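# Move wooden block from bench onto cart floor

## Task

Lift the wooden block from the bench and lay it flat on the cart's floor, at the end with the handle, next to the profiles. The drop flap must stay open, and anything already achieved must still hold at the end. Finish with both grippers empty, the hands away from the cart, and the robot upright, not tipped or fallen, and touching nothing.

## Robot and tools

ROBOT. A Rainbow Robotics RB-Y1 in a physics simulator. It has a two-wheel differential base with rear casters (0.58 m wide, 0.10 m ahead of the drive axle, 0.57 m behind it, 0.58 m sweep radius when spinning in place), a folding torso (squat, shift, pitch, yaw), a pan/tilt head, and two 7-joint arms ending in parallel grippers. Each wrist carries a camera housing that sticks out sideways and can collide. The base cannot strafe.

FRAMES. Everything is in metres and radians. Base frame: origin on the floor between the drive wheels, x forward, y to the left, z up. The printed chest, left_hand and right_hand are in this frame. A hand point is the spot between its finger pads. The fingers point along the hand's -z and close along its x. The odometry frame is the base frame as it was at the start. base_odometry counts wheel turns only, so slips and bumps corrupt it. Its heading is positive to the left, from -3.142 to 3.142.

move. Each call carries at most one action. Allowed combinations: base and/or joints, optionally with min_time_s or contact_limits; or target, alone or with min_time_s; or contact_limits alone. A call with no action just reports state and images.
- base: one object {"x_m_s", "turn_rad_s", "for_s"}. These are velocities held for a duration, not a place to go. x_m_s is forward speed, negative for reverse, magnitude 0.005 to 0.4 or 0. turn_rad_s is positive to the left, magnitude 0.02 to 1.509 or 0. for_s is 0.1 to 5 s. Omitted velocities are 0. Acceleration is 0.4 m/s² (turning 0.5 rad/s²), so motion lasts up to 1 s (turning 3.1 s) past for_s. Distance is roughly speed × for_s. If |x_m_s| + 0.27·|turn_rad_s| exceeds 0.4, both are scaled down together.
- joints: a single object for the whole robot, keyed by joint name. Values are absolute targets, not offsets. Units are rad, except the grippers, which take the opening between the pads in m (0 to 0.1). Ranges: torso_squat_rad 0 to 1.2 (larger lowers the chest); torso_shift_rad -0.3 to 0.6 (positive moves hips forward); torso_pitch_rad -0.2 to 1.4 (positive leans forward); torso_yaw_rad -1.5 to 1.5 (positive turns left; lift both arms out by at least 0.2 rad first). Shoulder pitch ±2.356 (negative swings forward and up). Left shoulder roll 0 to 3.141; right shoulder roll -3.141 to 0 (outward lifts). Shoulder yaw ±2.094. Elbow -2.617 to 0.01 (negative bends). Forearm roll ±3.141. Wrist pitch -1.57 to 1.919. Hand roll ±2.705. head_pan_rad ±0.523 (positive left). head_tilt_rad -0.35 to 1.57 (positive looks down). The torso also has combined limits: squat+shift ≤ 1.52; squat−shift+pitch ≤ 1.57; shift+0.5·pitch−0.4·squat ≤ 0.7; shift+0.3·pitch−0.5·squat ≤ 0.39. Breaking one leaves the torso "off_target".
- target: an absolute pose for one hand: side "left" or "right"; x, y, z in the base frame, in m, -3 to 3; quat_wxyz in the same form the hand lines print. The pose is converted once into joint angles, so the hand follows an arc, and long moves can bow by more than 0.1 m. Split long moves into steps. The outcome is "reached" (within 10 mm and 2°), "short" (with the remaining error), or "refused" with a reason. A target must not be sent while another move is still running.
- min_time_s: 0.1 to 8, the shortest duration allowed for the arm, head and torso motions in that action.
- contact_limits: {"left_gripper_m", "right_gripper_m"} in mA, 200 to 672.5. This is a gripping current cap, it persists until changed, and it starts at 672.5.
- cameras: names from head_camera, left_wrist_camera, right_wrist_camera, all; [] means no images. blocking: true by default, so the call waits until motion rests. With false the call returns within about 0.5 s.

To grip, command an opening at least 0.005 m narrower than the object. The gripper will then read "off_target" or "done", and both are normal.

OTHER TOOLS. wait(seconds 0 to 10) returns state with nothing new commanded. stop brakes all running motions. zoom_image(camera, region [x0,y0,x1,y1] in pixels, at most 504×504) enlarges part of the latest image. Image sizes are 896x504 for the head camera and 644x364 for the wrists. finished_scene(scene) ends the scene permanently. read_manual only returns licence text.

RESULTS. The "move" line reads "done" or the worst status. base_status, joint_status and the hand statuses give each motion's outcome: done, moving, off_target, stopped, not_followed, contact_stop, time_out, limit_stop_at_<name>, torque_fault, limit_stop_at_motor_heat. An unrequested stop, or a refused call, cancels the rest of that reply's move, wait and finished_scene calls. "joint command not followed" means an arm was held back by the self-collision check. on_its_own reports things the robot did without being told. lidar_m gives 12 distances, one per 30° sector, counter-clockwise from straight ahead (4th left, 7th behind, 10th right), measured in a plane 0.23 m above the floor. "-" means nothing was seen. wheel_motors_off=1 means the wheels have cut out for 2 s after stalling. motor_effort is in percent per wheel, with the peak in brackets. A reading above about 30 at rest suggests the base is pushing on something. Joint torques, external torques, wrist force/torque (uncalibrated, offsets up to 16 N) and motor temperatures help detect contact and heat.

AVOID. Do not drive into furniture: the base keeps pushing, can spin, stall, or tip if the upper body catches. Do not let the arms collide or squeeze each other, including grippers and camera housings; a hard press ends the scene. Keep about 0.5 rad of outward shoulder roll when both arms reach forward. Contact torque at a joint's load limit causes a 10 s torque fault (limits: shoulders 65.8, elbow 33.8, wrist joints 23.5 N m). Holding stretched or straining poses heats motors, and 80 °C brakes the arm. Keep heavy loads close, since weight far ahead of the wheels tips the robot. Never drop the block, release it while it is still moving, or slam it down. Put it down gently, open the gripper, lift the hands clear of the cart, and leave the robot upright and touching nothing.

Each tool is called after "Call:" by a JSON object that holds its "api" and its "payload", one argument or row to a line.

## Session

Call:
{"api": "move", "payload": {

}}

Scene clock: 0.00 s.
Joint torques (N m): no reading
External joint torques (N m): no reading
Motor temperatures (°C): left_arm=[31 28 32 36 35 33 38] | right_arm=[34 31 32 30 36 36 34]
Wrist force (N): no reading
Wrist torque (N m): no reading
Wrist force, peak (N): no reading
base_odometry: x=+0.000 y=+0.000 heading=+0.000
lidar_m: 0.65 0.68 1.56 4.82 1.63 1.14 1.08 1.13 1.47 3.50 0.97 0.70
base_status: not commanded
joint_positions: torso_squat_rad=+0.350 torso_shift_rad=+0.000 torso_pitch_rad=+0.000 torso_yaw_rad=+0.000 left_shoulder_pitch_rad=+0.049 left_shoulder_roll_rad=+0.015 left_shoulder_yaw_rad=+0.041 left_elbow_rad=-0.149 left_forearm_roll_rad=+0.010 left_wrist_pitch_rad=-0.019 left_hand_roll_rad=+0.045 left_gripper_m=+0.099 right_shoulder_pitch_rad=-0.033 right_shoulder_roll_rad=-0.038 right_shoulder_yaw_rad=+0.024 right_elbow_rad=-0.125 right_forearm_roll_rad=-0.047 right_wrist_pitch_rad=+0.032 right_hand_roll_rad=-0.022 right_gripper_m=+0.099 head_pan_rad=+0.000 head_tilt_rad=+0.400
joint_status: not commanded
wheel_motors_off: 0
motor_effort: left_wheel=+0 right_wheel=+0
chest: x=-0.2280 y=+0.0001 z=+1.2475 quat_wxyz=(+1.000, +0.000, +0.000, +0.000) (m; base frame)
left_hand: x=-0.1861 y=+0.2354 z=+0.5638 quat_wxyz=(+0.997, +0.009, -0.062, +0.055) (m; base frame)
right_hand: x=-0.1506 y=-0.2464 z=+0.5666 quat_wxyz=(+0.998, -0.015, -0.063, -0.016) (m; base frame)
pictures: head_camera, left_wrist_camera, right_wrist_camera

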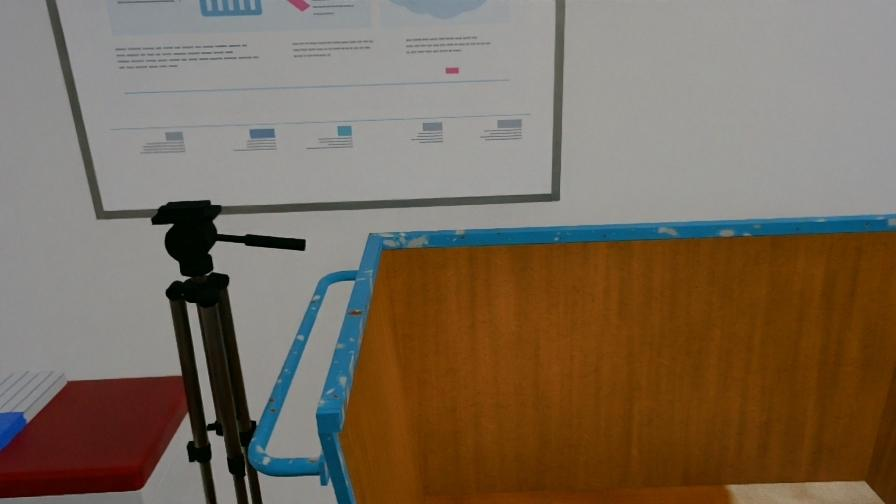

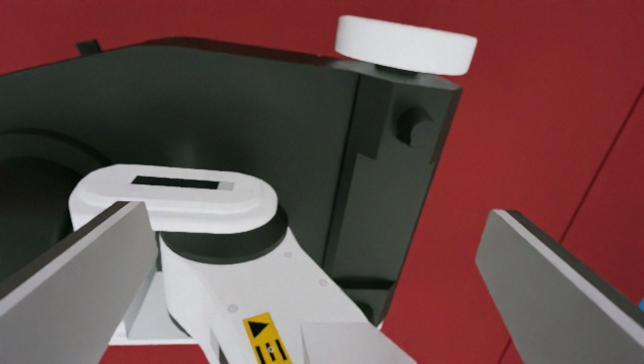

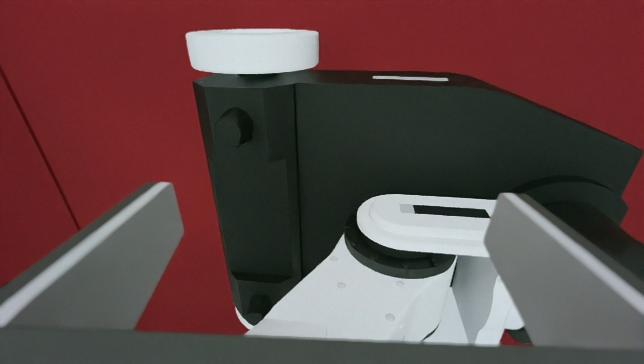

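Call:
{"api": "move", "payload": {
  "joints": {"head_tilt_rad": 0.75},
  "cameras": ["head_camera"]
}}

Call:
{"api": "move", "payload": {
  "joints": {"head_tilt_rad": 0.6, "head_pan_rad": -0.523},
  "cameras": ["head_camera"]
}}

Call:
{"api": "move", "payload": {
  "joints": {"head_tilt_rad": 0.6, "head_pan_rad": 0.523},
  "cameras": ["head_camera"]
}}

Scene clock: 2.80 s.
Joint torques (N m): left_arm=[-0.94 -0.08 1 0.03 -0.03 -0.73 -0.13] | right_arm=[-2.27 -1.13 -0.68 -0.14 -0.09 -0.23 -0.12]
External joint torques (N m): left_arm=[-0.32 -0.74 0.96 0.02 -0.04 -0.38 -0.13] | right_arm=[-0.02 0.36 -0.63 0.17 -0.13 0.06 -0.12]
Motor temperatures (°C): left_arm=[31 28 32 36 35 33 38] | right_arm=[34 31 32 30 36 36 34]
Wrist force (N): left_arm=[0.1 1.2 -7.7] | right_arm=[-1.5 0.9 -5.1]
Wrist torque (N m): left_arm=[-0.29 0.14 0.09] | right_arm=[-0.09 -0.04 -0.09]
Wrist force, peak (N): left_arm=[-0.2 1.9 -8.4] | right_arm=[-2.1 1.2 -5.5]
move: done
base_odometry: x=+0.000 y=+0.000 heading=+0.000
lidar_m: 0.66 0.68 1.55 4.82 1.62 1.13 1.08 1.12 1.48 3.51 0.97 0.69
base_status: not commanded
joint_positions: torso_squat_rad=+0.350 torso_shift_rad=+0.000 torso_pitch_rad=+0.000 torso_yaw_rad=+0.000 left_shoulder_pitch_rad=+0.049 left_shoulder_roll_rad=+0.015 left_shoulder_yaw_rad=+0.041 left_elbow_rad=-0.149 left_forearm_roll_rad=+0.010 left_wrist_pitch_rad=-0.019 left_hand_roll_rad=+0.045 left_gripper_m=+0.099 right_shoulder_pitch_rad=-0.033 right_shoulder_roll_rad=-0.038 right_shoulder_yaw_rad=+0.024 right_elbow_rad=-0.125 right_forearm_roll_rad=-0.047 right_wrist_pitch_rad=+0.032 right_hand_roll_rad=-0.022 right_gripper_m=+0.099 head_pan_rad=+0.000 head_tilt_rad=+0.750
joint_status: all done
wheel_motors_off: 0
motor_effort: left_wheel=+0(1) right_wheel=+0(2)
chest: x=-0.2280 y=+0.0001 z=+1.2475 quat_wxyz=(+1.000, +0.000, +0.000, +0.000) (m; base frame)
left_hand: x=-0.1861 y=+0.2354 z=+0.5638 quat_wxyz=(+0.997, +0.009, -0.062, +0.055) (m; base frame)
right_hand: x=-0.1506 y=-0.2464 z=+0.5666 quat_wxyz=(+0.998, -0.015, -0.063, -0.016) (m; base frame)
pictures: head_camera
camera_calibration:
head_camera: T_world_to_cam=[[-0.00287247, -0.999504, -0.0313571, 0.0440107], [-0.638739, 0.0259608, -0.768985, 1.03318], [0.769418, 0.0178201, -0.638497, 1.02793], [0, 0, 0, 1]] pos_world=[-0.130844, -0.00115112, 1.45221]

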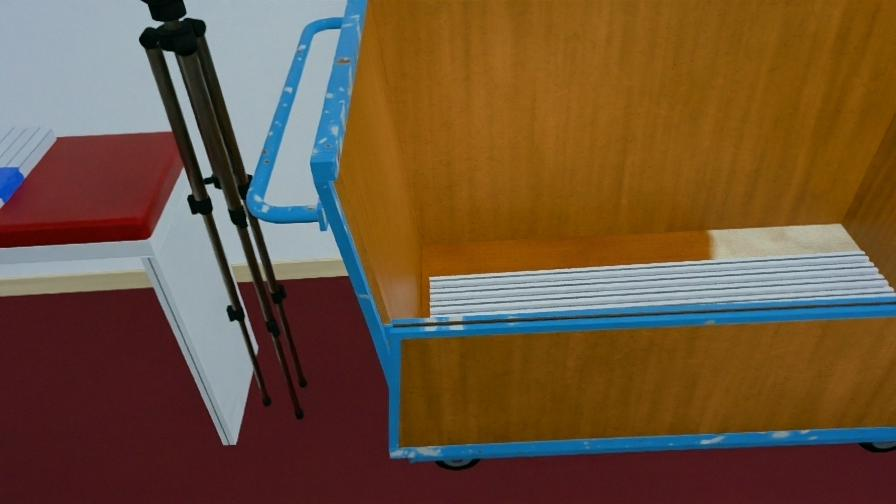

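Scene clock: 3.80 s.
Joint torques (N m): left_arm=[-0.8 -0.22 0.78 0.02 -0.12 -0.59 -0.18] | right_arm=[-2.32 -0.96 -0.48 0.17 -0.01 -0.26 -0.13]
External joint torques (N m): left_arm=[-0.17 -0.88 0.74 0.01 -0.13 -0.23 -0.18] | right_arm=[-0.06 0.53 -0.43 0.48 -0.05 0.04 -0.13]
Motor temperatures (°C): left_arm=[31 28 32 36 35 33 38] | right_arm=[34 31 32 30 36 36 34]
Wrist force (N): left_arm=[0.0 1.7 -6.9] | right_arm=[-1.9 1.1 -4.8]
Wrist torque (N m): left_arm=[-0.34 0.16 0.11] | right_arm=[-0.10 -0.06 -0.06]
Wrist force, peak (N): left_arm=[0.0 1.7 -8.5] | right_arm=[-1.6 1.5 -5.6]
move: done
base_odometry: x=+0.000 y=+0.000 heading=+0.000
lidar_m: 0.65 0.68 1.57 4.82 1.62 1.15 1.07 1.12 1.48 3.50 0.99 0.69
base_status: not commanded
joint_positions: torso_squat_rad=+0.350 torso_shift_rad=+0.000 torso_pitch_rad=+0.000 torso_yaw_rad=+0.000 left_shoulder_pitch_rad=+0.049 left_shoulder_roll_rad=+0.015 left_shoulder_yaw_rad=+0.041 left_elbow_rad=-0.149 left_forearm_roll_rad=+0.010 left_wrist_pitch_rad=-0.019 left_hand_roll_rad=+0.045 left_gripper_m=+0.099 right_shoulder_pitch_rad=-0.033 right_shoulder_roll_rad=-0.038 right_shoulder_yaw_rad=+0.024 right_elbow_rad=-0.125 right_forearm_roll_rad=-0.047 right_wrist_pitch_rad=+0.032 right_hand_roll_rad=-0.022 right_gripper_m=+0.099 head_pan_rad=-0.523 head_tilt_rad=+0.600
joint_status: all done
wheel_motors_off: 0
motor_effort: left_wheel=+1(1) right_wheel=+0(2)
chest: x=-0.2280 y=+0.0001 z=+1.2475 quat_wxyz=(+1.000, +0.000, +0.000, +0.000) (m; base frame)
left_hand: x=-0.1861 y=+0.2354 z=+0.5638 quat_wxyz=(+0.997, +0.009, -0.062, +0.055) (m; base frame)
right_hand: x=-0.1506 y=-0.2464 z=+0.5666 quat_wxyz=(+0.998, -0.015, -0.063, -0.016) (m; base frame)
pictures: head_camera
camera_calibration:
head_camera: T_world_to_cam=[[-0.497577, -0.86685, -0.031444, -0.0578537], [-0.43459, 0.280501, -0.855833, 1.20092], [0.750699, -0.412177, -0.516295, 0.847144], [0, 0, 0, 1]] pos_world=[-0.142829, -0.0378371, 1.46335]

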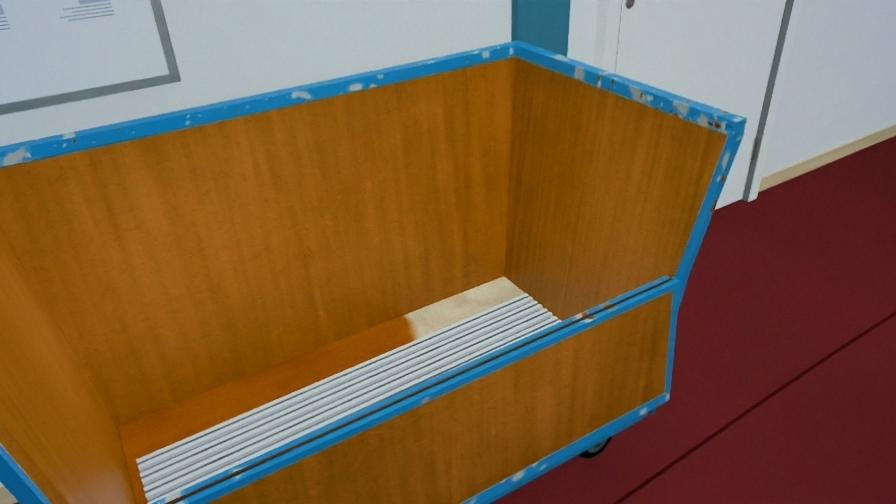

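Scene clock: 5.17 s.
Joint torques (N m): left_arm=[-1.07 -0.07 0.94 0.09 -0.01 -0.62 -0.04] | right_arm=[-2.03 -0.85 -0.21 0.18 -0.08 -0.19 0.03]
External joint torques (N m): left_arm=[-0.44 -0.73 0.9 0.07 -0.01 -0.26 -0.03] | right_arm=[0.22 0.64 -0.16 0.49 -0.12 0.1 0.03]
Motor temperatures (°C): left_arm=[31 28 32 36 35 33 38] | right_arm=[34 31 32 30 36 36 34]
Wrist force (N): left_arm=[-0.4 1.1 -7.7] | right_arm=[-1.6 1.1 -4.7]
Wrist torque (N m): left_arm=[-0.28 0.05 0.09] | right_arm=[-0.09 0.01 -0.08]
Wrist force, peak (N): left_arm=[0.2 1.8 -8.5] | right_arm=[-2.0 1.0 -5.6]
move: done
base_odometry: x=+0.000 y=+0.000 heading=+0.000
lidar_m: 0.65 0.68 1.55 4.83 1.62 1.13 1.08 1.12 1.46 3.52 0.99 0.68
base_status: not commanded
joint_positions: torso_squat_rad=+0.350 torso_shift_rad=+0.000 torso_pitch_rad=+0.000 torso_yaw_rad=+0.000 left_shoulder_pitch_rad=+0.049 left_shoulder_roll_rad=+0.015 left_shoulder_yaw_rad=+0.041 left_elbow_rad=-0.149 left_forearm_roll_rad=+0.010 left_wrist_pitch_rad=-0.019 left_hand_roll_rad=+0.045 left_gripper_m=+0.099 right_shoulder_pitch_rad=-0.033 right_shoulder_roll_rad=-0.038 right_shoulder_yaw_rad=+0.024 right_elbow_rad=-0.125 right_forearm_roll_rad=-0.047 right_wrist_pitch_rad=+0.032 right_hand_roll_rad=-0.022 right_gripper_m=+0.099 head_pan_rad=+0.523 head_tilt_rad=+0.600
joint_status: all done
wheel_motors_off: 0
motor_effort: left_wheel=+1(1) right_wheel=+1(2)
chest: x=-0.2280 y=+0.0001 z=+1.2475 quat_wxyz=(+1.000, +0.000, +0.000, +0.000) (m; base frame)
left_hand: x=-0.1861 y=+0.2354 z=+0.5638 quat_wxyz=(+0.997, +0.009, -0.062, +0.055) (m; base frame)
right_hand: x=-0.1506 y=-0.2464 z=+0.5666 quat_wxyz=(+0.998, -0.015, -0.063, -0.016) (m; base frame)
pictures: head_camera
camera_calibration:
head_camera: T_world_to_cam=[[0.500703, -0.865045, -0.0315034, 0.147932], [-0.460663, -0.235474, -0.85577, 1.19549], [0.732861, 0.442999, -0.516397, 0.843579], [0, 0, 0, 1]] pos_world=[-0.141579, 0.0357694, 1.46335]

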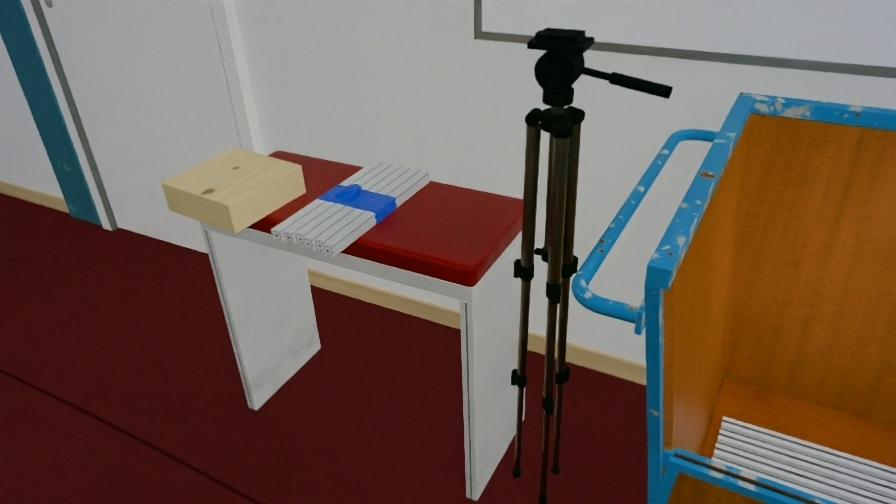

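Call:
{"api": "zoom_image", "payload": {
  "camera": "head_camera",
  "region": [140, 130, 540, 330]
}}

Call:
{"api": "move", "payload": {
  "joints": {"head_tilt_rad": 0.75, "head_pan_rad": -0.3},
  "cameras": ["head_camera"]
}}

Call:
{"api": "zoom_image", "payload": {
  "camera": "head_camera",
  "region": [200, 130, 700, 504]
}}

Scaled by 1.260 from the camera's 896x504 image, which has a finer 1280x720 frame.

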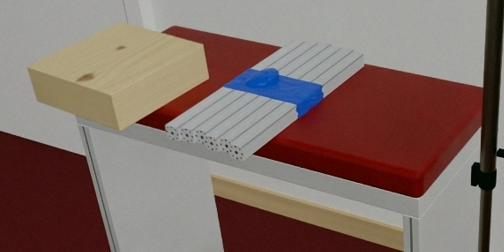

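Scene clock: 16.93 s.
Joint torques (N m): left_arm=[-0.86 -0.3 0.99 -0.01 0 -0.57 -0.01] | right_arm=[-2.31 -0.64 -0.14 0.01 -0.13 -0.21 -0.05]
External joint torques (N m): left_arm=[-0.23 -0.97 0.94 -0.03 -0.01 -0.21 0] | right_arm=[-0.06 0.85 -0.09 0.32 -0.17 0.08 -0.06]
Motor temperatures (°C): left_arm=[31 28 32 36 35 33 38] | right_arm=[34 31 32 30 36 36 34]
Wrist force (N): left_arm=[-0.3 1.2 -8.0] | right_arm=[-1.5 0.7 -5.2]
Wrist torque (N m): left_arm=[-0.25 0.09 0.06] | right_arm=[-0.06 -0.01 -0.07]
Wrist force, peak (N): left_arm=[0.0 1.5 -8.4] | right_arm=[-1.8 1.2 -5.5]
move: done
base_odometry: x=+0.000 y=+0.000 heading=+0.000
lidar_m: 0.65 0.68 1.56 4.84 1.63 1.13 1.07 1.13 1.47 3.52 0.99 0.69
base_status: not commanded
joint_positions: torso_squat_rad=+0.350 torso_shift_rad=+0.000 torso_pitch_rad=+0.000 torso_yaw_rad=+0.000 left_shoulder_pitch_rad=+0.049 left_shoulder_roll_rad=+0.015 left_shoulder_yaw_rad=+0.041 left_elbow_rad=-0.149 left_forearm_roll_rad=+0.010 left_wrist_pitch_rad=-0.019 left_hand_roll_rad=+0.045 left_gripper_m=+0.099 right_shoulder_pitch_rad=-0.033 right_shoulder_roll_rad=-0.038 right_shoulder_yaw_rad=+0.024 right_elbow_rad=-0.125 right_forearm_roll_rad=-0.047 right_wrist_pitch_rad=+0.032 right_hand_roll_rad=-0.022 right_gripper_m=+0.099 head_pan_rad=-0.300 head_tilt_rad=+0.750
joint_status: all done
wheel_motors_off: 0
motor_effort: left_wheel=+1(1) right_wheel=+2(2)
chest: x=-0.2280 y=+0.0001 z=+1.2475 quat_wxyz=(+1.000, +0.000, +0.000, +0.000) (m; base frame)
left_hand: x=-0.1861 y=+0.2354 z=+0.5638 quat_wxyz=(+0.997, +0.009, -0.062, +0.055) (m; base frame)
right_hand: x=-0.1506 y=-0.2464 z=+0.5666 quat_wxyz=(+0.998, -0.015, -0.063, -0.016) (m; base frame)
pictures: head_camera
camera_calibration:
head_camera: T_world_to_cam=[[-0.298078, -0.954025, -0.0313979, -0.0167932], [-0.602503, 0.213557, -0.769015, 1.0407], [0.740364, -0.210309, -0.63846, 1.02188], [0, 0, 0, 1]] pos_world=[-0.134542, -0.0233594, 1.45221]

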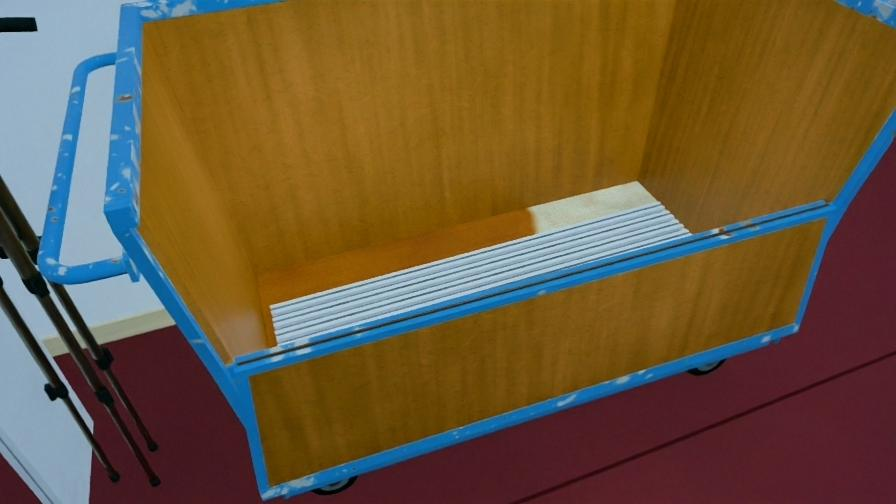

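Scaled by 1.008 from the camera's 896x504 image, which has a finer 1280x720 frame.

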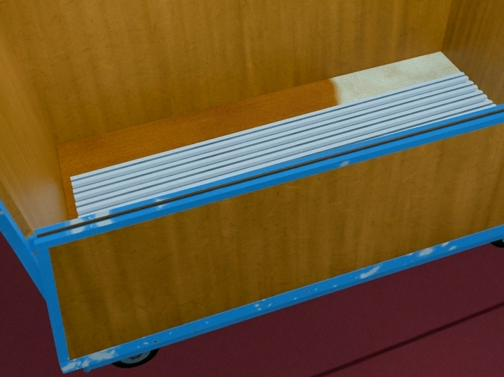

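Call:
{"api": "move", "payload": {
  "base": {"x_m_s": 0.2, "for_s": 1.75},
  "joints": {"head_tilt_rad": 0.8, "head_pan_rad": -0.1, "torso_squat_rad": 0.05, "torso_pitch_rad": 0.3},
  "cameras": ["head_camera"]
}}

Call:
{"api": "zoom_image", "payload": {
  "camera": "head_camera",
  "region": [200, 100, 700, 504]
}}

Scene clock: 33.80 s.
Joint torques (N m): left_arm=[7.26 0.05 0.91 3.44 -0.07 0 -0.13] | right_arm=[6.32 -1.1 -0.93 3.47 -0.19 0.34 0.04]
External joint torques (N m): left_arm=[-0.29 -0.71 0.79 0.24 -0.07 -0.24 -0.14] | right_arm=[0.5 0.25 -0.78 0.76 -0.15 0.07 0.04]
Motor temperatures (°C): left_arm=[31 28 32 36 35 33 38] | right_arm=[34 31 32 30 36 36 34]
Wrist force (N): left_arm=[2.1 1.0 -7.9] | right_arm=[-0.2 0.9 -5.1]
Wrist torque (N m): left_arm=[-0.27 0.26 0.05] | right_arm=[-0.05 -0.01 -0.07]
Wrist force, peak (N): left_arm=[-0.4 1.4 -8.4] | right_arm=[-2.3 1.5 -5.3]
move: done
base_odometry: x=+0.353 y=+0.000 heading=+0.000
lidar_m: 0.30 0.30 0.77 3.66 2.16 1.50 1.43 1.49 1.93 4.66 0.46 0.31
base_status: done (sent for 1.77 of 1.77 s)
joint_positions: torso_squat_rad=+0.050 torso_shift_rad=+0.000 torso_pitch_rad=+0.300 torso_yaw_rad=+0.000 left_shoulder_pitch_rad=+0.049 left_shoulder_roll_rad=+0.015 left_shoulder_yaw_rad=+0.041 left_elbow_rad=-0.149 left_forearm_roll_rad=+0.010 left_wrist_pitch_rad=-0.019 left_hand_roll_rad=+0.045 left_gripper_m=+0.099 right_shoulder_pitch_rad=-0.033 right_shoulder_roll_rad=-0.038 right_shoulder_yaw_rad=+0.024 right_elbow_rad=-0.125 right_forearm_roll_rad=-0.047 right_wrist_pitch_rad=+0.032 right_hand_roll_rad=-0.022 right_gripper_m=+0.099 head_pan_rad=-0.100 head_tilt_rad=+0.800
joint_status: all done
wheel_motors_off: 0
motor_effort: left_wheel=+1(55) right_wheel=+1(27)
chest: x=-0.1365 y=+0.0001 z=+1.2752 quat_wxyz=(+0.989, +0.000, +0.149, +0.000) (m; base frame)
left_hand: x=-0.2986 y=+0.2354 z=+0.6097 quat_wxyz=(+0.995, +0.017, +0.088, +0.053) (m; base frame)
right_hand: x=-0.2637 y=-0.2464 z=+0.6019 quat_wxyz=(+0.996, -0.018, +0.087, -0.014) (m; base frame)
pictures: head_camera
camera_calibration:
head_camera: T_world_to_cam=[[-0.108829, -0.99406, 0.00103714, -0.00842769], [-0.857976, 0.0934032, -0.505127, 0.740658], [0.50203, -0.0558621, -0.863044, 1.23339], [0, 0, 0, 1]] pos_world=[0.0153523, -0.00865786, 1.4386]

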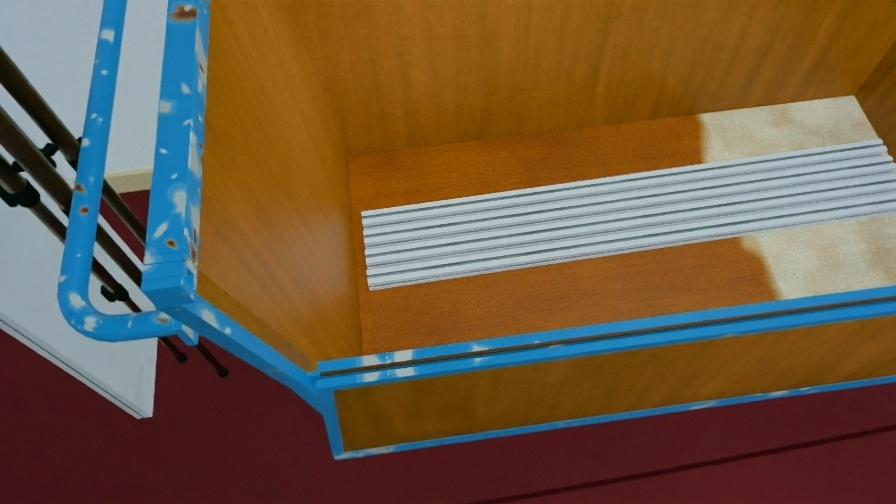

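Scaled by 1.008 from the camera's 896x504 image, which has a finer 1280x720 frame.

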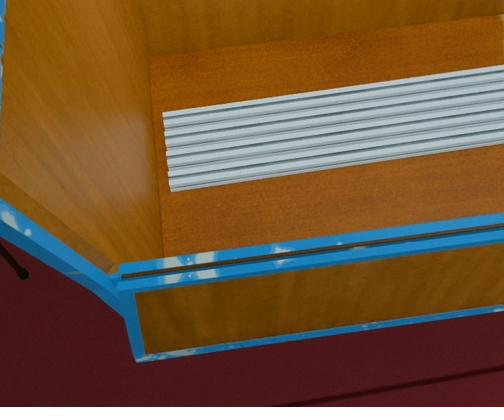

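Call:
{"api": "move", "payload": {
  "base": {"x_m_s": -0.3, "for_s": 1.18},
  "joints": {"head_tilt_rad": 0.6, "head_pan_rad": 0, "torso_squat_rad": 0.3, "torso_pitch_rad": 0.0},
  "cameras": []
}}

Call:
{"api": "move", "payload": {
  "base": {"turn_rad_s": 0.785, "for_s": 2.0},
  "cameras": ["head_camera"]
}}

Call:
{"api": "move", "payload": {
  "base": {"x_m_s": 0.4, "for_s": 3.75},
  "cameras": ["head_camera"]
}}

Call:
{"api": "move", "payload": {
  "base": {"turn_rad_s": -0.785, "for_s": 2.0},
  "joints": {"head_tilt_rad": 0.75},
  "cameras": ["head_camera"]
}}

Scene clock: 52.83 s.
Joint torques (N m): left_arm=[-1.45 -0.3 0.66 0.24 0.02 -0.56 -0.02] | right_arm=[-2.12 -0.67 -0.66 -0.12 -0.06 -0.21 -0.07]
External joint torques (N m): left_arm=[-0.82 -0.96 0.62 0.23 0.02 -0.21 -0.01] | right_arm=[0.13 0.82 -0.61 0.19 -0.1 0.08 -0.08]
Motor temperatures (°C): left_arm=[31 28 32 36 35 33 38] | right_arm=[34 31 32 30 36 36 34]
Wrist force (N): left_arm=[-0.6 1.4 -7.3] | right_arm=[-1.4 1.2 -4.9]
Wrist torque (N m): left_arm=[-0.32 0.09 0.09] | right_arm=[-0.11 -0.04 -0.09]
Wrist force, peak (N): left_arm=[1.2 0.8 -8.6] | right_arm=[-1.7 1.1 -5.5]
move: done
base_odometry: x=+0.004 y=+0.000 heading=+0.000
lidar_m: 0.65 0.67 1.56 4.82 1.63 1.14 1.08 1.12 1.48 3.52 0.97 0.69
base_status: done (sent for 1.17 of 1.17 s)
joint_positions: torso_squat_rad=+0.300 torso_shift_rad=+0.000 torso_pitch_rad=+0.000 torso_yaw_rad=+0.000 left_shoulder_pitch_rad=+0.049 left_shoulder_roll_rad=+0.015 left_shoulder_yaw_rad=+0.041 left_elbow_rad=-0.149 left_forearm_roll_rad=+0.010 left_wrist_pitch_rad=-0.019 left_hand_roll_rad=+0.045 left_gripper_m=+0.099 right_shoulder_pitch_rad=-0.033 right_shoulder_roll_rad=-0.038 right_shoulder_yaw_rad=+0.024 right_elbow_rad=-0.125 right_forearm_roll_rad=-0.047 right_wrist_pitch_rad=+0.032 right_hand_roll_rad=-0.022 right_gripper_m=+0.099 head_pan_rad=+0.000 head_tilt_rad=+0.600
joint_status: all done
wheel_motors_off: 0
motor_effort: left_wheel=-16(25) right_wheel=-3(34)
chest: x=-0.2281 y=+0.0001 z=+1.2587 quat_wxyz=(+1.000, +0.000, +0.000, +0.000) (m; base frame)
left_hand: x=-0.1862 y=+0.2354 z=+0.5750 quat_wxyz=(+0.997, +0.009, -0.062, +0.055) (m; base frame)
right_hand: x=-0.1505 y=-0.2464 z=+0.5778 quat_wxyz=(+0.998, -0.015, -0.063, -0.016) (m; base frame)
pictures: none
No camera images: "cameras" was empty.

Scene clock: 56.73 s.
Joint torques (N m): left_arm=[-1.23 -0.41 0.61 0.13 -0.08 -0.68 -0.14] | right_arm=[-2.1 -0.76 -0.73 0.04 0.04 -0.31 -0.07]
External joint torques (N m): left_arm=[-0.6 -1.08 0.57 0.12 -0.08 -0.32 -0.13] | right_arm=[0.15 0.73 -0.68 0.35 0 -0.02 -0.08]
Motor temperatures (°C): left_arm=[31 28 32 36 35 33 38] | right_arm=[34 31 32 30 36 36 34]
Wrist force (N): left_arm=[0.0 1.5 -7.4] | right_arm=[-1.6 1.3 -5.0]
Wrist torque (N m): left_arm=[-0.34 0.13 0.09] | right_arm=[-0.13 -0.07 -0.11]
Wrist force, peak (N): left_arm=[-0.4 1.2 -8.3] | right_arm=[-2.2 1.3 -5.4]
move: done
base_odometry: x=+0.003 y=+0.000 heading=+1.569
lidar_m: 4.97 1.62 1.13 1.07 1.11 1.47 3.63 1.00 0.71 0.67 1.02 1.55
base_status: done (sent for 2 of 2 s)
joint_positions: torso_squat_rad=+0.300 torso_shift_rad=+0.000 torso_pitch_rad=+0.000 torso_yaw_rad=+0.000 left_shoulder_pitch_rad=+0.049 left_shoulder_roll_rad=+0.015 left_shoulder_yaw_rad=+0.041 left_elbow_rad=-0.149 left_forearm_roll_rad=+0.010 left_wrist_pitch_rad=-0.019 left_hand_roll_rad=+0.045 left_gripper_m=+0.099 right_shoulder_pitch_rad=-0.033 right_shoulder_roll_rad=-0.038 right_shoulder_yaw_rad=+0.024 right_elbow_rad=-0.125 right_forearm_roll_rad=-0.047 right_wrist_pitch_rad=+0.032 right_hand_roll_rad=-0.022 right_gripper_m=+0.099 head_pan_rad=+0.000 head_tilt_rad=+0.600
joint_status: not commanded
wheel_motors_off: 0
motor_effort: left_wheel=+3(34) right_wheel=+19(43)
chest: x=-0.2281 y=+0.0001 z=+1.2587 quat_wxyz=(+1.000, +0.000, +0.000, +0.000) (m; base frame)
left_hand: x=-0.1862 y=+0.2354 z=+0.5750 quat_wxyz=(+0.997, +0.009, -0.062, +0.055) (m; base frame)
right_hand: x=-0.1505 y=-0.2464 z=+0.5778 quat_wxyz=(+0.998, -0.015, -0.063, -0.016) (m; base frame)
pictures: head_camera
camera_calibration:
head_camera: T_world_to_cam=[[0.00184679, -0.999504, -0.0314345, 0.0453457], [-0.516616, 0.0259612, -0.855823, 1.19358], [0.856215, 0.0178201, -0.516312, 0.874709], [0, 0, 0, 1]] pos_world=[-0.132398, -0.00125112, 1.47455]

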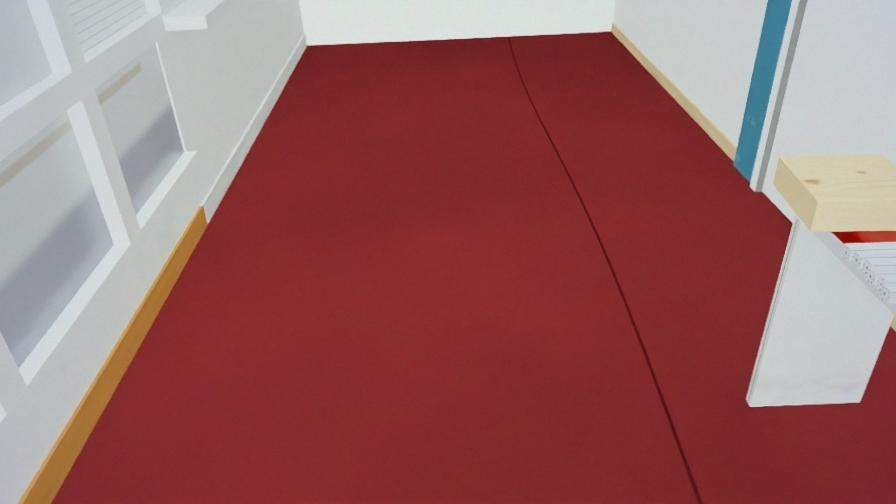

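Scene clock: 61.83 s.
Joint torques (N m): left_arm=[-0.53 -0.2 0.62 0.13 -0.13 -0.65 -0.04] | right_arm=[-1.86 -0.82 -0.42 0.13 -0.21 -0.22 -0.12]
External joint torques (N m): left_arm=[0.1 -0.86 0.58 0.11 -0.14 -0.3 -0.03] | right_arm=[0.39 0.68 -0.37 0.44 -0.25 0.07 -0.12]
Motor temperatures (°C): left_arm=[31 28 32 36 35 33 38] | right_arm=[34 31 32 30 36 36 34]
Wrist force (N): left_arm=[-0.4 1.3 -7.6] | right_arm=[-1.5 1.1 -5.5]
Wrist torque (N m): left_arm=[-0.31 0.10 0.09] | right_arm=[-0.11 -0.04 -0.09]
Wrist force, peak (N): left_arm=[0.3 1.9 -8.5] | right_arm=[-2.5 1.1 -5.3]
move: done
base_odometry: x=+0.005 y=+1.507 heading=+1.570
lidar_m: 4.12 1.73 1.21 1.14 1.17 1.56 2.71 1.23 1.26 0.83 1.44 1.90
base_status: done (sent for 3.77 of 3.77 s)
joint_positions: torso_squat_rad=+0.300 torso_shift_rad=+0.000 torso_pitch_rad=+0.000 torso_yaw_rad=+0.000 left_shoulder_pitch_rad=+0.049 left_shoulder_roll_rad=+0.015 left_shoulder_yaw_rad=+0.041 left_elbow_rad=-0.149 left_forearm_roll_rad=+0.010 left_wrist_pitch_rad=-0.019 left_hand_roll_rad=+0.045 left_gripper_m=+0.099 right_shoulder_pitch_rad=-0.033 right_shoulder_roll_rad=-0.038 right_shoulder_yaw_rad=+0.024 right_elbow_rad=-0.125 right_forearm_roll_rad=-0.047 right_wrist_pitch_rad=+0.032 right_hand_roll_rad=-0.022 right_gripper_m=+0.099 head_pan_rad=+0.000 head_tilt_rad=+0.600
joint_status: not commanded
wheel_motors_off: 0
motor_effort: left_wheel=+17(48) right_wheel=-16(49)
chest: x=-0.2280 y=+0.0001 z=+1.2587 quat_wxyz=(+1.000, +0.000, +0.000, +0.000) (m; base frame)
left_hand: x=-0.1861 y=+0.2354 z=+0.5750 quat_wxyz=(+0.997, +0.009, -0.062, +0.055) (m; base frame)
right_hand: x=-0.1505 y=-0.2464 z=+0.5778 quat_wxyz=(+0.998, -0.015, -0.063, -0.016) (m; base frame)
pictures: head_camera
camera_calibration:
head_camera: T_world_to_cam=[[0.00184208, -0.999504, -0.0314375, 0.0453492], [-0.516734, 0.0259637, -0.855752, 1.19352], [0.856144, 0.0178212, -0.51643, 0.874789], [0, 0, 0, 1]] pos_world=[-0.132298, -0.00125112, 1.47455]

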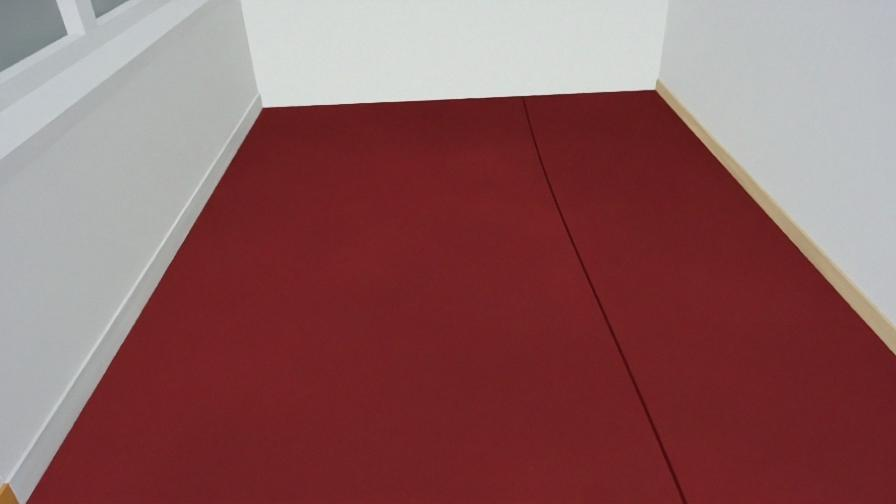

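Scene clock: 65.73 s.
Joint torques (N m): left_arm=[-0.71 -0.02 0.24 -0.03 -0.06 -0.6 -0.04] | right_arm=[-1.96 -0.77 -0.66 0.25 -0.15 -0.07 0.05]
External joint torques (N m): left_arm=[-0.08 -0.68 0.2 -0.05 -0.06 -0.25 -0.04] | right_arm=[0.3 0.73 -0.61 0.56 -0.19 0.22 0.04]
Motor temperatures (°C): left_arm=[31 28 32 36 35 33 38] | right_arm=[34 31 32 30 36 36 34]
Wrist force (N): left_arm=[0.1 1.0 -7.3] | right_arm=[-1.5 0.9 -4.4]
Wrist torque (N m): left_arm=[-0.27 0.13 0.12] | right_arm=[-0.10 -0.05 -0.09]
Wrist force, peak (N): left_arm=[-0.3 0.9 -8.5] | right_arm=[-2.0 1.2 -5.5]
move: done
base_odometry: x=+0.005 y=+1.507 heading=+0.001
lidar_m: 0.81 1.44 1.87 4.12 1.73 1.21 1.14 1.18 1.56 3.78 1.22 1.22
base_status: done (sent for 2 of 2 s)
joint_positions: torso_squat_rad=+0.300 torso_shift_rad=+0.000 torso_pitch_rad=+0.000 torso_yaw_rad=+0.000 left_shoulder_pitch_rad=+0.049 left_shoulder_roll_rad=+0.015 left_shoulder_yaw_rad=+0.041 left_elbow_rad=-0.149 left_forearm_roll_rad=+0.010 left_wrist_pitch_rad=-0.019 left_hand_roll_rad=+0.045 left_gripper_m=+0.099 right_shoulder_pitch_rad=-0.033 right_shoulder_roll_rad=-0.038 right_shoulder_yaw_rad=+0.024 right_elbow_rad=-0.125 right_forearm_roll_rad=-0.047 right_wrist_pitch_rad=+0.032 right_hand_roll_rad=-0.022 right_gripper_m=+0.099 head_pan_rad=+0.000 head_tilt_rad=+0.750
joint_status: all done
wheel_motors_off: 0
motor_effort: left_wheel=+22(45) right_wheel=+3(52)
chest: x=-0.2280 y=+0.0001 z=+1.2587 quat_wxyz=(+1.000, +0.000, +0.000, +0.000) (m; base frame)
left_hand: x=-0.1861 y=+0.2354 z=+0.5750 quat_wxyz=(+0.997, +0.009, -0.062, +0.055) (m; base frame)
right_hand: x=-0.1505 y=-0.2464 z=+0.5778 quat_wxyz=(+0.998, -0.015, -0.063, -0.016) (m; base frame)
pictures: head_camera
camera_calibration:
head_camera: T_world_to_cam=[[-0.00293748, -0.999502, -0.0314329, 0.0443647], [-0.63874, 0.0260606, -0.768981, 1.04179], [0.769417, 0.0178186, -0.638499, 1.03508], [0, 0, 0, 1]] pos_world=[-0.130844, -0.00125082, 1.46341]

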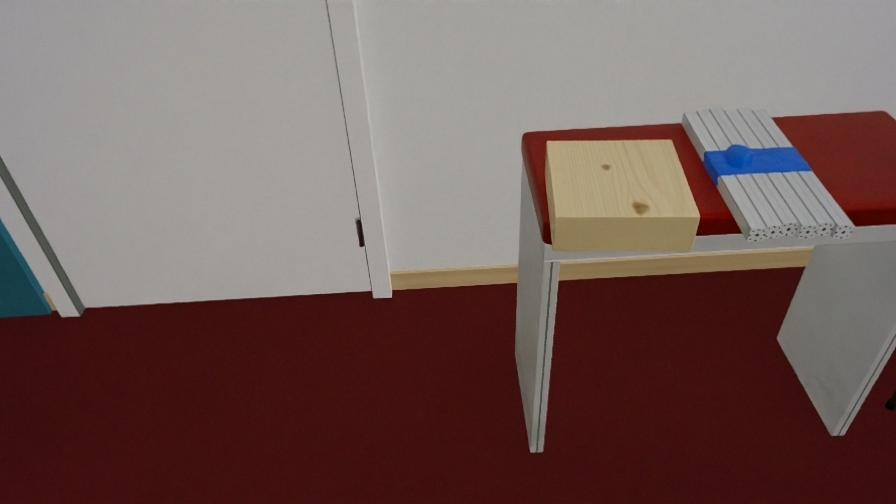

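Call:
{"api": "move", "payload": {
  "joints": {"torso_squat_rad": 0.8, "torso_pitch_rad": 0.2, "head_tilt_rad": 0.7, "head_pan_rad": -0.25, "right_shoulder_roll_rad": -0.15, "right_elbow_rad": -1.5},
  "cameras": []
}}

Call:
{"api": "move", "payload": {
  "target": {"side": "right", "x": 0.38, "y": -0.28, "z": 0.745, "quat_wxyz": [0.7071, 0, -0.7071, 0]}
}}

Scene clock: 74.70 s.
Joint torques (N m): left_arm=[4.05 0 0.8 2.26 -0.02 -0.16 -0.04] | right_arm=[-7.47 -3.78 -2.12 -10.3 0.07 -1.96 -0.01]
External joint torques (N m): left_arm=[-0.81 -0.73 0.71 0.1 -0.02 -0.2 -0.04] | right_arm=[-0.13 -0.7 -0.41 -0.9 -0.16 -0.13 -0.06]
Motor temperatures (°C): left_arm=[31 28 32 36 35 33 38] | right_arm=[34 31 32 30 36 36 34]
Wrist force (N): left_arm=[1.7 0.5 -7.4] | right_arm=[-6.8 1.0 -0.8]
Wrist torque (N m): left_arm=[-0.19 0.26 0.06] | right_arm=[-0.13 -0.33 -0.12]
Wrist force, peak (N): left_arm=[1.9 1.1 -8.3] | right_arm=[-7.6 1.0 -0.7]
move: done
base_odometry: x=+0.005 y=+1.507 heading=+0.001
lidar_m: 0.82 1.44 1.88 4.12 1.75 1.20 1.14 1.19 1.57 3.77 1.22 1.23
base_status: not commanded
joint_positions: torso_squat_rad=+0.800 torso_shift_rad=+0.000 torso_pitch_rad=+0.200 torso_yaw_rad=+0.000 left_shoulder_pitch_rad=+0.049 left_shoulder_roll_rad=+0.015 left_shoulder_yaw_rad=+0.041 left_elbow_rad=-0.149 left_forearm_roll_rad=+0.010 left_wrist_pitch_rad=-0.019 left_hand_roll_rad=+0.045 left_gripper_m=+0.099 right_shoulder_pitch_rad=-0.033 right_shoulder_roll_rad=-0.150 right_shoulder_yaw_rad=+0.024 right_elbow_rad=-1.500 right_forearm_roll_rad=-0.047 right_wrist_pitch_rad=+0.032 right_hand_roll_rad=-0.022 right_gripper_m=+0.099 head_pan_rad=-0.250 head_tilt_rad=+0.700
joint_status: all done
wheel_motors_off: 0
motor_effort: left_wheel=+21(24) right_wheel=+3(8)
chest: x=-0.1665 y=+0.0001 z=+1.0715 quat_wxyz=(+0.995, +0.000, +0.100, +0.000) (m; base frame)
left_hand: x=-0.2613 y=+0.2354 z=+0.3931 quat_wxyz=(+0.998, +0.014, +0.038, +0.054) (m; base frame)
right_hand: x=+0.2975 y=-0.2535 z=+0.7218 quat_wxyz=(+0.796, -0.017, -0.604, +0.039) (m; base frame)
pictures: none
No camera images: "cameras" was empty.

Scene clock: 75.97 s.
Joint torques (N m): left_arm=[3.88 -0.47 0.89 2.24 -0.1 -0.12 0.02] | right_arm=[-13.06 -5.41 -2.99 -8.77 -0.13 -1.82 -0.17]
External joint torques (N m): left_arm=[-0.98 -1.2 0.8 0.07 -0.1 -0.16 0.01] | right_arm=[-0.4 0.27 -1.47 -0.33 -0.26 0.07 -0.22]
Motor temperatures (°C): left_arm=[31 28 32 36 35 33 38] | right_arm=[34 31 32 30 36 36 34]
Wrist force (N): left_arm=[1.3 0.8 -7.5] | right_arm=[-7.4 0.4 1.4]
Wrist torque (N m): left_arm=[-0.25 0.23 0.07] | right_arm=[-0.10 -0.42 -0.14]
Wrist force, peak (N): left_arm=[0.9 1.0 -8.3] | right_arm=[-7.9 2.7 -0.3]
move: done
base_odometry: x=+0.005 y=+1.507 heading=+0.001
lidar_m: 0.82 1.43 1.87 4.11 1.73 1.20 1.13 1.19 1.57 3.77 1.22 1.23
base_status: not commanded
joint_positions: torso_squat_rad=+0.800 torso_shift_rad=+0.000 torso_pitch_rad=+0.200 torso_yaw_rad=+0.000 left_shoulder_pitch_rad=+0.049 left_shoulder_roll_rad=+0.015 left_shoulder_yaw_rad=+0.041 left_elbow_rad=-0.149 left_forearm_roll_rad=+0.010 left_wrist_pitch_rad=-0.019 left_hand_roll_rad=+0.045 left_gripper_m=+0.099 right_shoulder_pitch_rad=-0.406 right_shoulder_roll_rad=-0.195 right_shoulder_yaw_rad=-0.057 right_elbow_rad=-0.893 right_forearm_roll_rad=-0.097 right_wrist_pitch_rad=-0.472 right_hand_roll_rad=-0.093 right_gripper_m=+0.099 head_pan_rad=-0.250 head_tilt_rad=+0.700
joint_status: all done
wheel_motors_off: 0
motor_effort: left_wheel=+20(22) right_wheel=+2(6)
chest: x=-0.1665 y=+0.0001 z=+1.0715 quat_wxyz=(+0.995, +0.000, +0.100, +0.000) (m; base frame)
left_hand: x=-0.2613 y=+0.2354 z=+0.3931 quat_wxyz=(+0.998, +0.014, +0.038, +0.054) (m; base frame)
right_hand: x=+0.3798 y=-0.2799 z=+0.7452 quat_wxyz=(+0.708, +0.000, -0.706, +0.000) (m; base frame)
right_hand_status: reached (checked arc, planned for 0.9 s): 0 mm and 0.2 deg off.
pictures: head_camera, left_wrist_camera, right_wrist_camera
camera_calibration:
head_camera: T_world_to_cam=[[-0.249817, -0.968116, 0.0185135, -0.0506044], [-0.721913, 0.173475, -0.669887, 0.821827], [0.645317, -0.180714, -0.742232, 0.950598], [0, 0, 0, 1]] pos_world=[-0.032791, -0.019771, 1.25703]
left_wrist_camera: T_world_to_cam=[[0.987324, 0.135527, -0.0826013, 0.257985], [0.15794, -0.890324, 0.427057, 0.112033], [-0.0156643, -0.43469, -0.900444, 0.524752], [0, 0, 0, 1]] pos_world=[-0.264189, 0.292886, 0.445975]
right_wrist_camera: T_world_to_cam=[[0.0233736, -0.0291957, -0.9993, 0.726358], [-0.506535, 0.861424, -0.0370153, 0.488156], [0.861902, 0.507046, 0.00534595, -0.117267], [0, 0, 0, 1]] pos_world=[0.331364, -0.339842, 0.744546]

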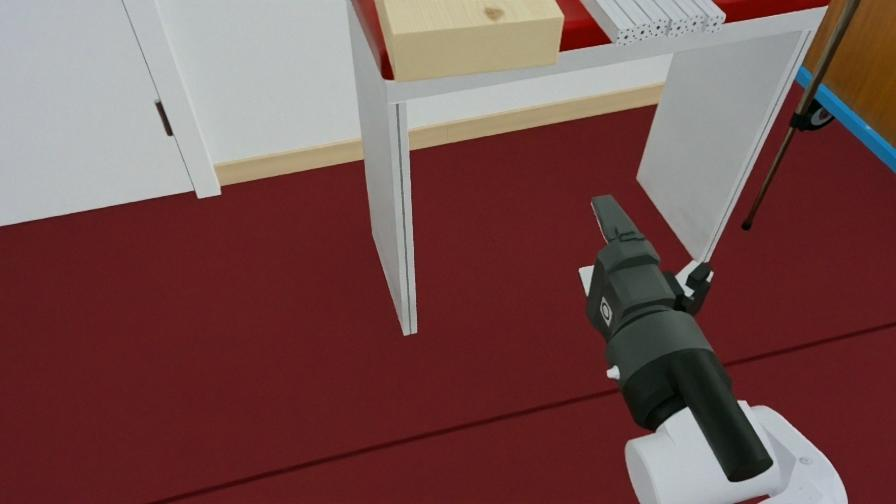

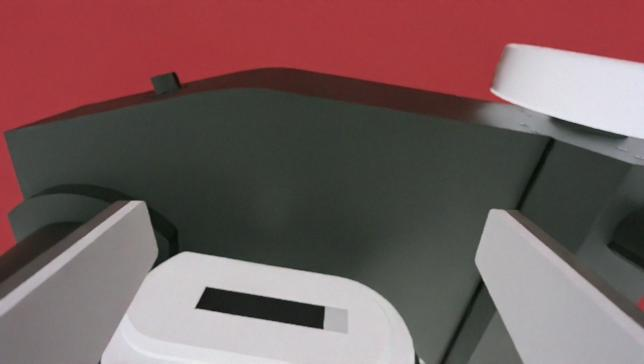

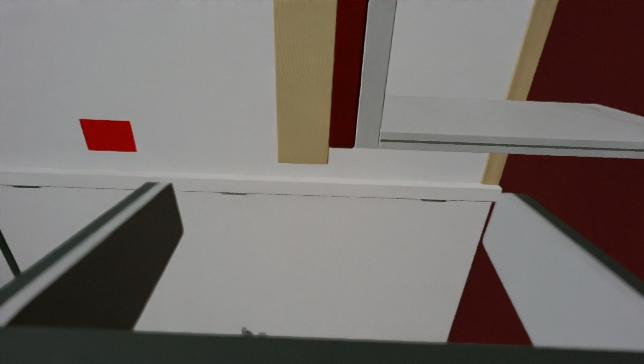

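Call:
{"api": "move", "payload": {
  "target": {"side": "right", "x": 0.38, "y": -0.28, "z": 0.765, "quat_wxyz": [0.7071, 0, -0.7071, 0]},
  "cameras": []
}}

Call:
{"api": "move", "payload": {
  "base": {"x_m_s": 0.2, "for_s": 1.35},
  "cameras": ["head_camera", "right_wrist_camera"]
}}

Scene clock: 81.17 s.
Joint torques (N m): left_arm=[4.32 -0.29 0.64 2.5 0.06 -0.19 -0.01] | right_arm=[-11.41 -5.81 -2.49 -9.97 -0.09 -2.06 0.06]
External joint torques (N m): left_arm=[-0.54 -1.03 0.55 0.34 0.06 -0.24 -0.02] | right_arm=[0.91 -0.25 -0.78 -1.14 -0.23 -0.17 0.01]
Motor temperatures (°C): left_arm=[31 28 32 36 35 33 38] | right_arm=[34 31 32 31 36 36 34]
Wrist force (N): left_arm=[0.9 1.0 -8.0] | right_arm=[-6.9 0.8 1.2]
Wrist torque (N m): left_arm=[-0.30 0.17 0.06] | right_arm=[-0.18 -0.37 -0.10]
Wrist force, peak (N): left_arm=[1.8 1.0 -8.9] | right_arm=[-8.6 0.4 2.0]
move: done
base_odometry: x=+0.005 y=+1.507 heading=+0.001
lidar_m: 0.82 1.44 1.88 4.12 1.73 1.20 1.15 1.18 1.56 3.77 1.22 1.23
base_status: not commanded
joint_positions: torso_squat_rad=+0.800 torso_shift_rad=+0.000 torso_pitch_rad=+0.200 torso_yaw_rad=+0.000 left_shoulder_pitch_rad=+0.049 left_shoulder_roll_rad=+0.015 left_shoulder_yaw_rad=+0.041 left_elbow_rad=-0.149 left_forearm_roll_rad=+0.010 left_wrist_pitch_rad=-0.019 left_hand_roll_rad=+0.045 left_gripper_m=+0.099 right_shoulder_pitch_rad=-0.362 right_shoulder_roll_rad=-0.197 right_shoulder_yaw_rad=-0.057 right_elbow_rad=-1.023 right_forearm_roll_rad=-0.097 right_wrist_pitch_rad=-0.403 right_hand_roll_rad=-0.093 right_gripper_m=+0.099 head_pan_rad=-0.250 head_tilt_rad=+0.700
joint_status: all done
wheel_motors_off: 0
motor_effort: left_wheel=+20(21) right_wheel=+4(6)
chest: x=-0.1665 y=+0.0001 z=+1.0715 quat_wxyz=(+0.995, +0.000, +0.100, +0.000) (m; base frame)
left_hand: x=-0.2613 y=+0.2354 z=+0.3931 quat_wxyz=(+0.998, +0.014, +0.038, +0.054) (m; base frame)
right_hand: x=+0.3801 y=-0.2797 z=+0.7650 quat_wxyz=(+0.702, +0.001, -0.712, +0.001) (m; base frame)
right_hand_status: reached (checked arc, planned for 0.4 s): 0 mm and 0.8 deg off.
pictures: none
No camera images: "cameras" was empty.

Scene clock: 83.43 s.
Joint torques (N m): left_arm=[4.27 -0.25 1.1 2.16 0.01 -0.17 0.03] | right_arm=[-12.43 -5.82 -2.46 -9.84 0.06 -2.05 0.13]
External joint torques (N m): left_arm=[-0.59 -1 1.01 0 0.01 -0.22 0.03] | right_arm=[-0.12 -0.27 -0.75 -1.01 -0.08 -0.16 0.08]
Motor temperatures (°C): left_arm=[31 28 32 36 35 33 38] | right_arm=[34 31 32 31 36 36 34]
Wrist force (N): left_arm=[1.7 0.5 -7.5] | right_arm=[-7.6 0.3 1.4]
Wrist torque (N m): left_arm=[-0.15 0.24 0.04] | right_arm=[-0.13 -0.45 -0.12]
Wrist force, peak (N): left_arm=[1.2 0.7 -8.4] | right_arm=[-8.0 0.9 1.3]
move: done
base_odometry: x=+0.278 y=+1.507 heading=+0.000
lidar_m: 0.55 1.13 1.52 3.70 2.13 1.50 1.41 1.49 1.94 1.62 1.05 0.56
base_status: done (sent for 1.37 of 1.37 s)
joint_positions: torso_squat_rad=+0.800 torso_shift_rad=+0.000 torso_pitch_rad=+0.200 torso_yaw_rad=+0.000 left_shoulder_pitch_rad=+0.049 left_shoulder_roll_rad=+0.015 left_shoulder_yaw_rad=+0.041 left_elbow_rad=-0.149 left_forearm_roll_rad=+0.010 left_wrist_pitch_rad=-0.019 left_hand_roll_rad=+0.045 left_gripper_m=+0.099 right_shoulder_pitch_rad=-0.362 right_shoulder_roll_rad=-0.197 right_shoulder_yaw_rad=-0.057 right_elbow_rad=-1.023 right_forearm_roll_rad=-0.097 right_wrist_pitch_rad=-0.403 right_hand_roll_rad=-0.093 right_gripper_m=+0.099 head_pan_rad=-0.250 head_tilt_rad=+0.700
joint_status: not commanded
wheel_motors_off: 0
motor_effort: left_wheel=-8(50) right_wheel=+10(42)
chest: x=-0.1665 y=+0.0001 z=+1.0715 quat_wxyz=(+0.995, +0.000, +0.100, +0.000) (m; base frame)
left_hand: x=-0.2613 y=+0.2354 z=+0.3931 quat_wxyz=(+0.998, +0.014, +0.038, +0.054) (m; base frame)
right_hand: x=+0.3800 y=-0.2798 z=+0.7649 quat_wxyz=(+0.702, +0.001, -0.712, +0.001) (m; base frame)
pictures: head_camera, right_wrist_camera
camera_calibration:
head_camera: T_world_to_cam=[[-0.249883, -0.9681, 0.0184848, -0.0505449], [-0.721986, 0.173568, -0.669784, 0.82177], [0.645209, -0.180714, -0.742326, 0.950648], [0, 0, 0, 1]] pos_world=[-0.0326911, -0.0197707, 1.25703]
right_wrist_camera: T_world_to_cam=[[0.0401621, -0.0292815, -0.998764, 0.739201], [-0.508032, 0.860128, -0.0456459, 0.49567], [0.860402, 0.509237, 0.0196687, -0.127373], [0, 0, 0, 1]] pos_world=[0.33172, -0.339832, 0.763418]

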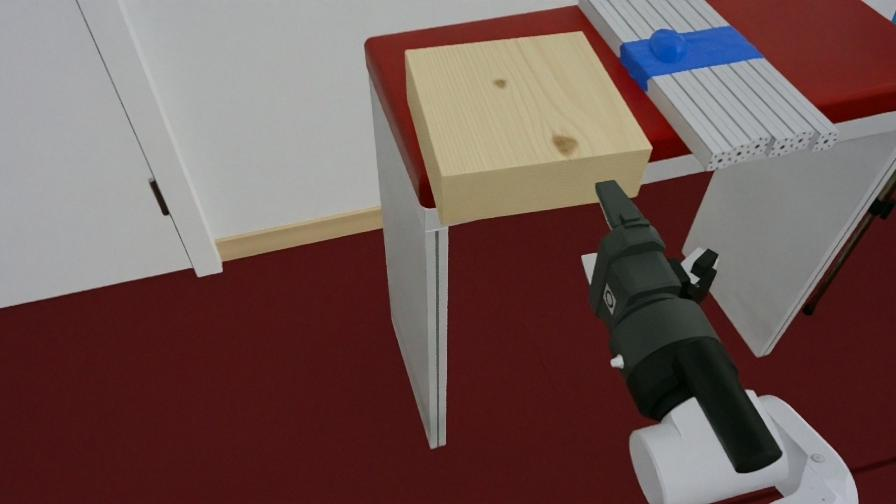

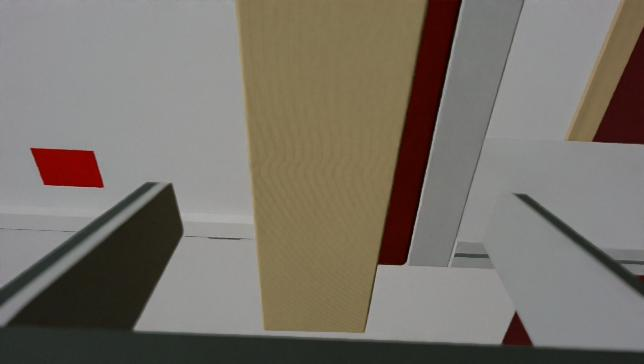

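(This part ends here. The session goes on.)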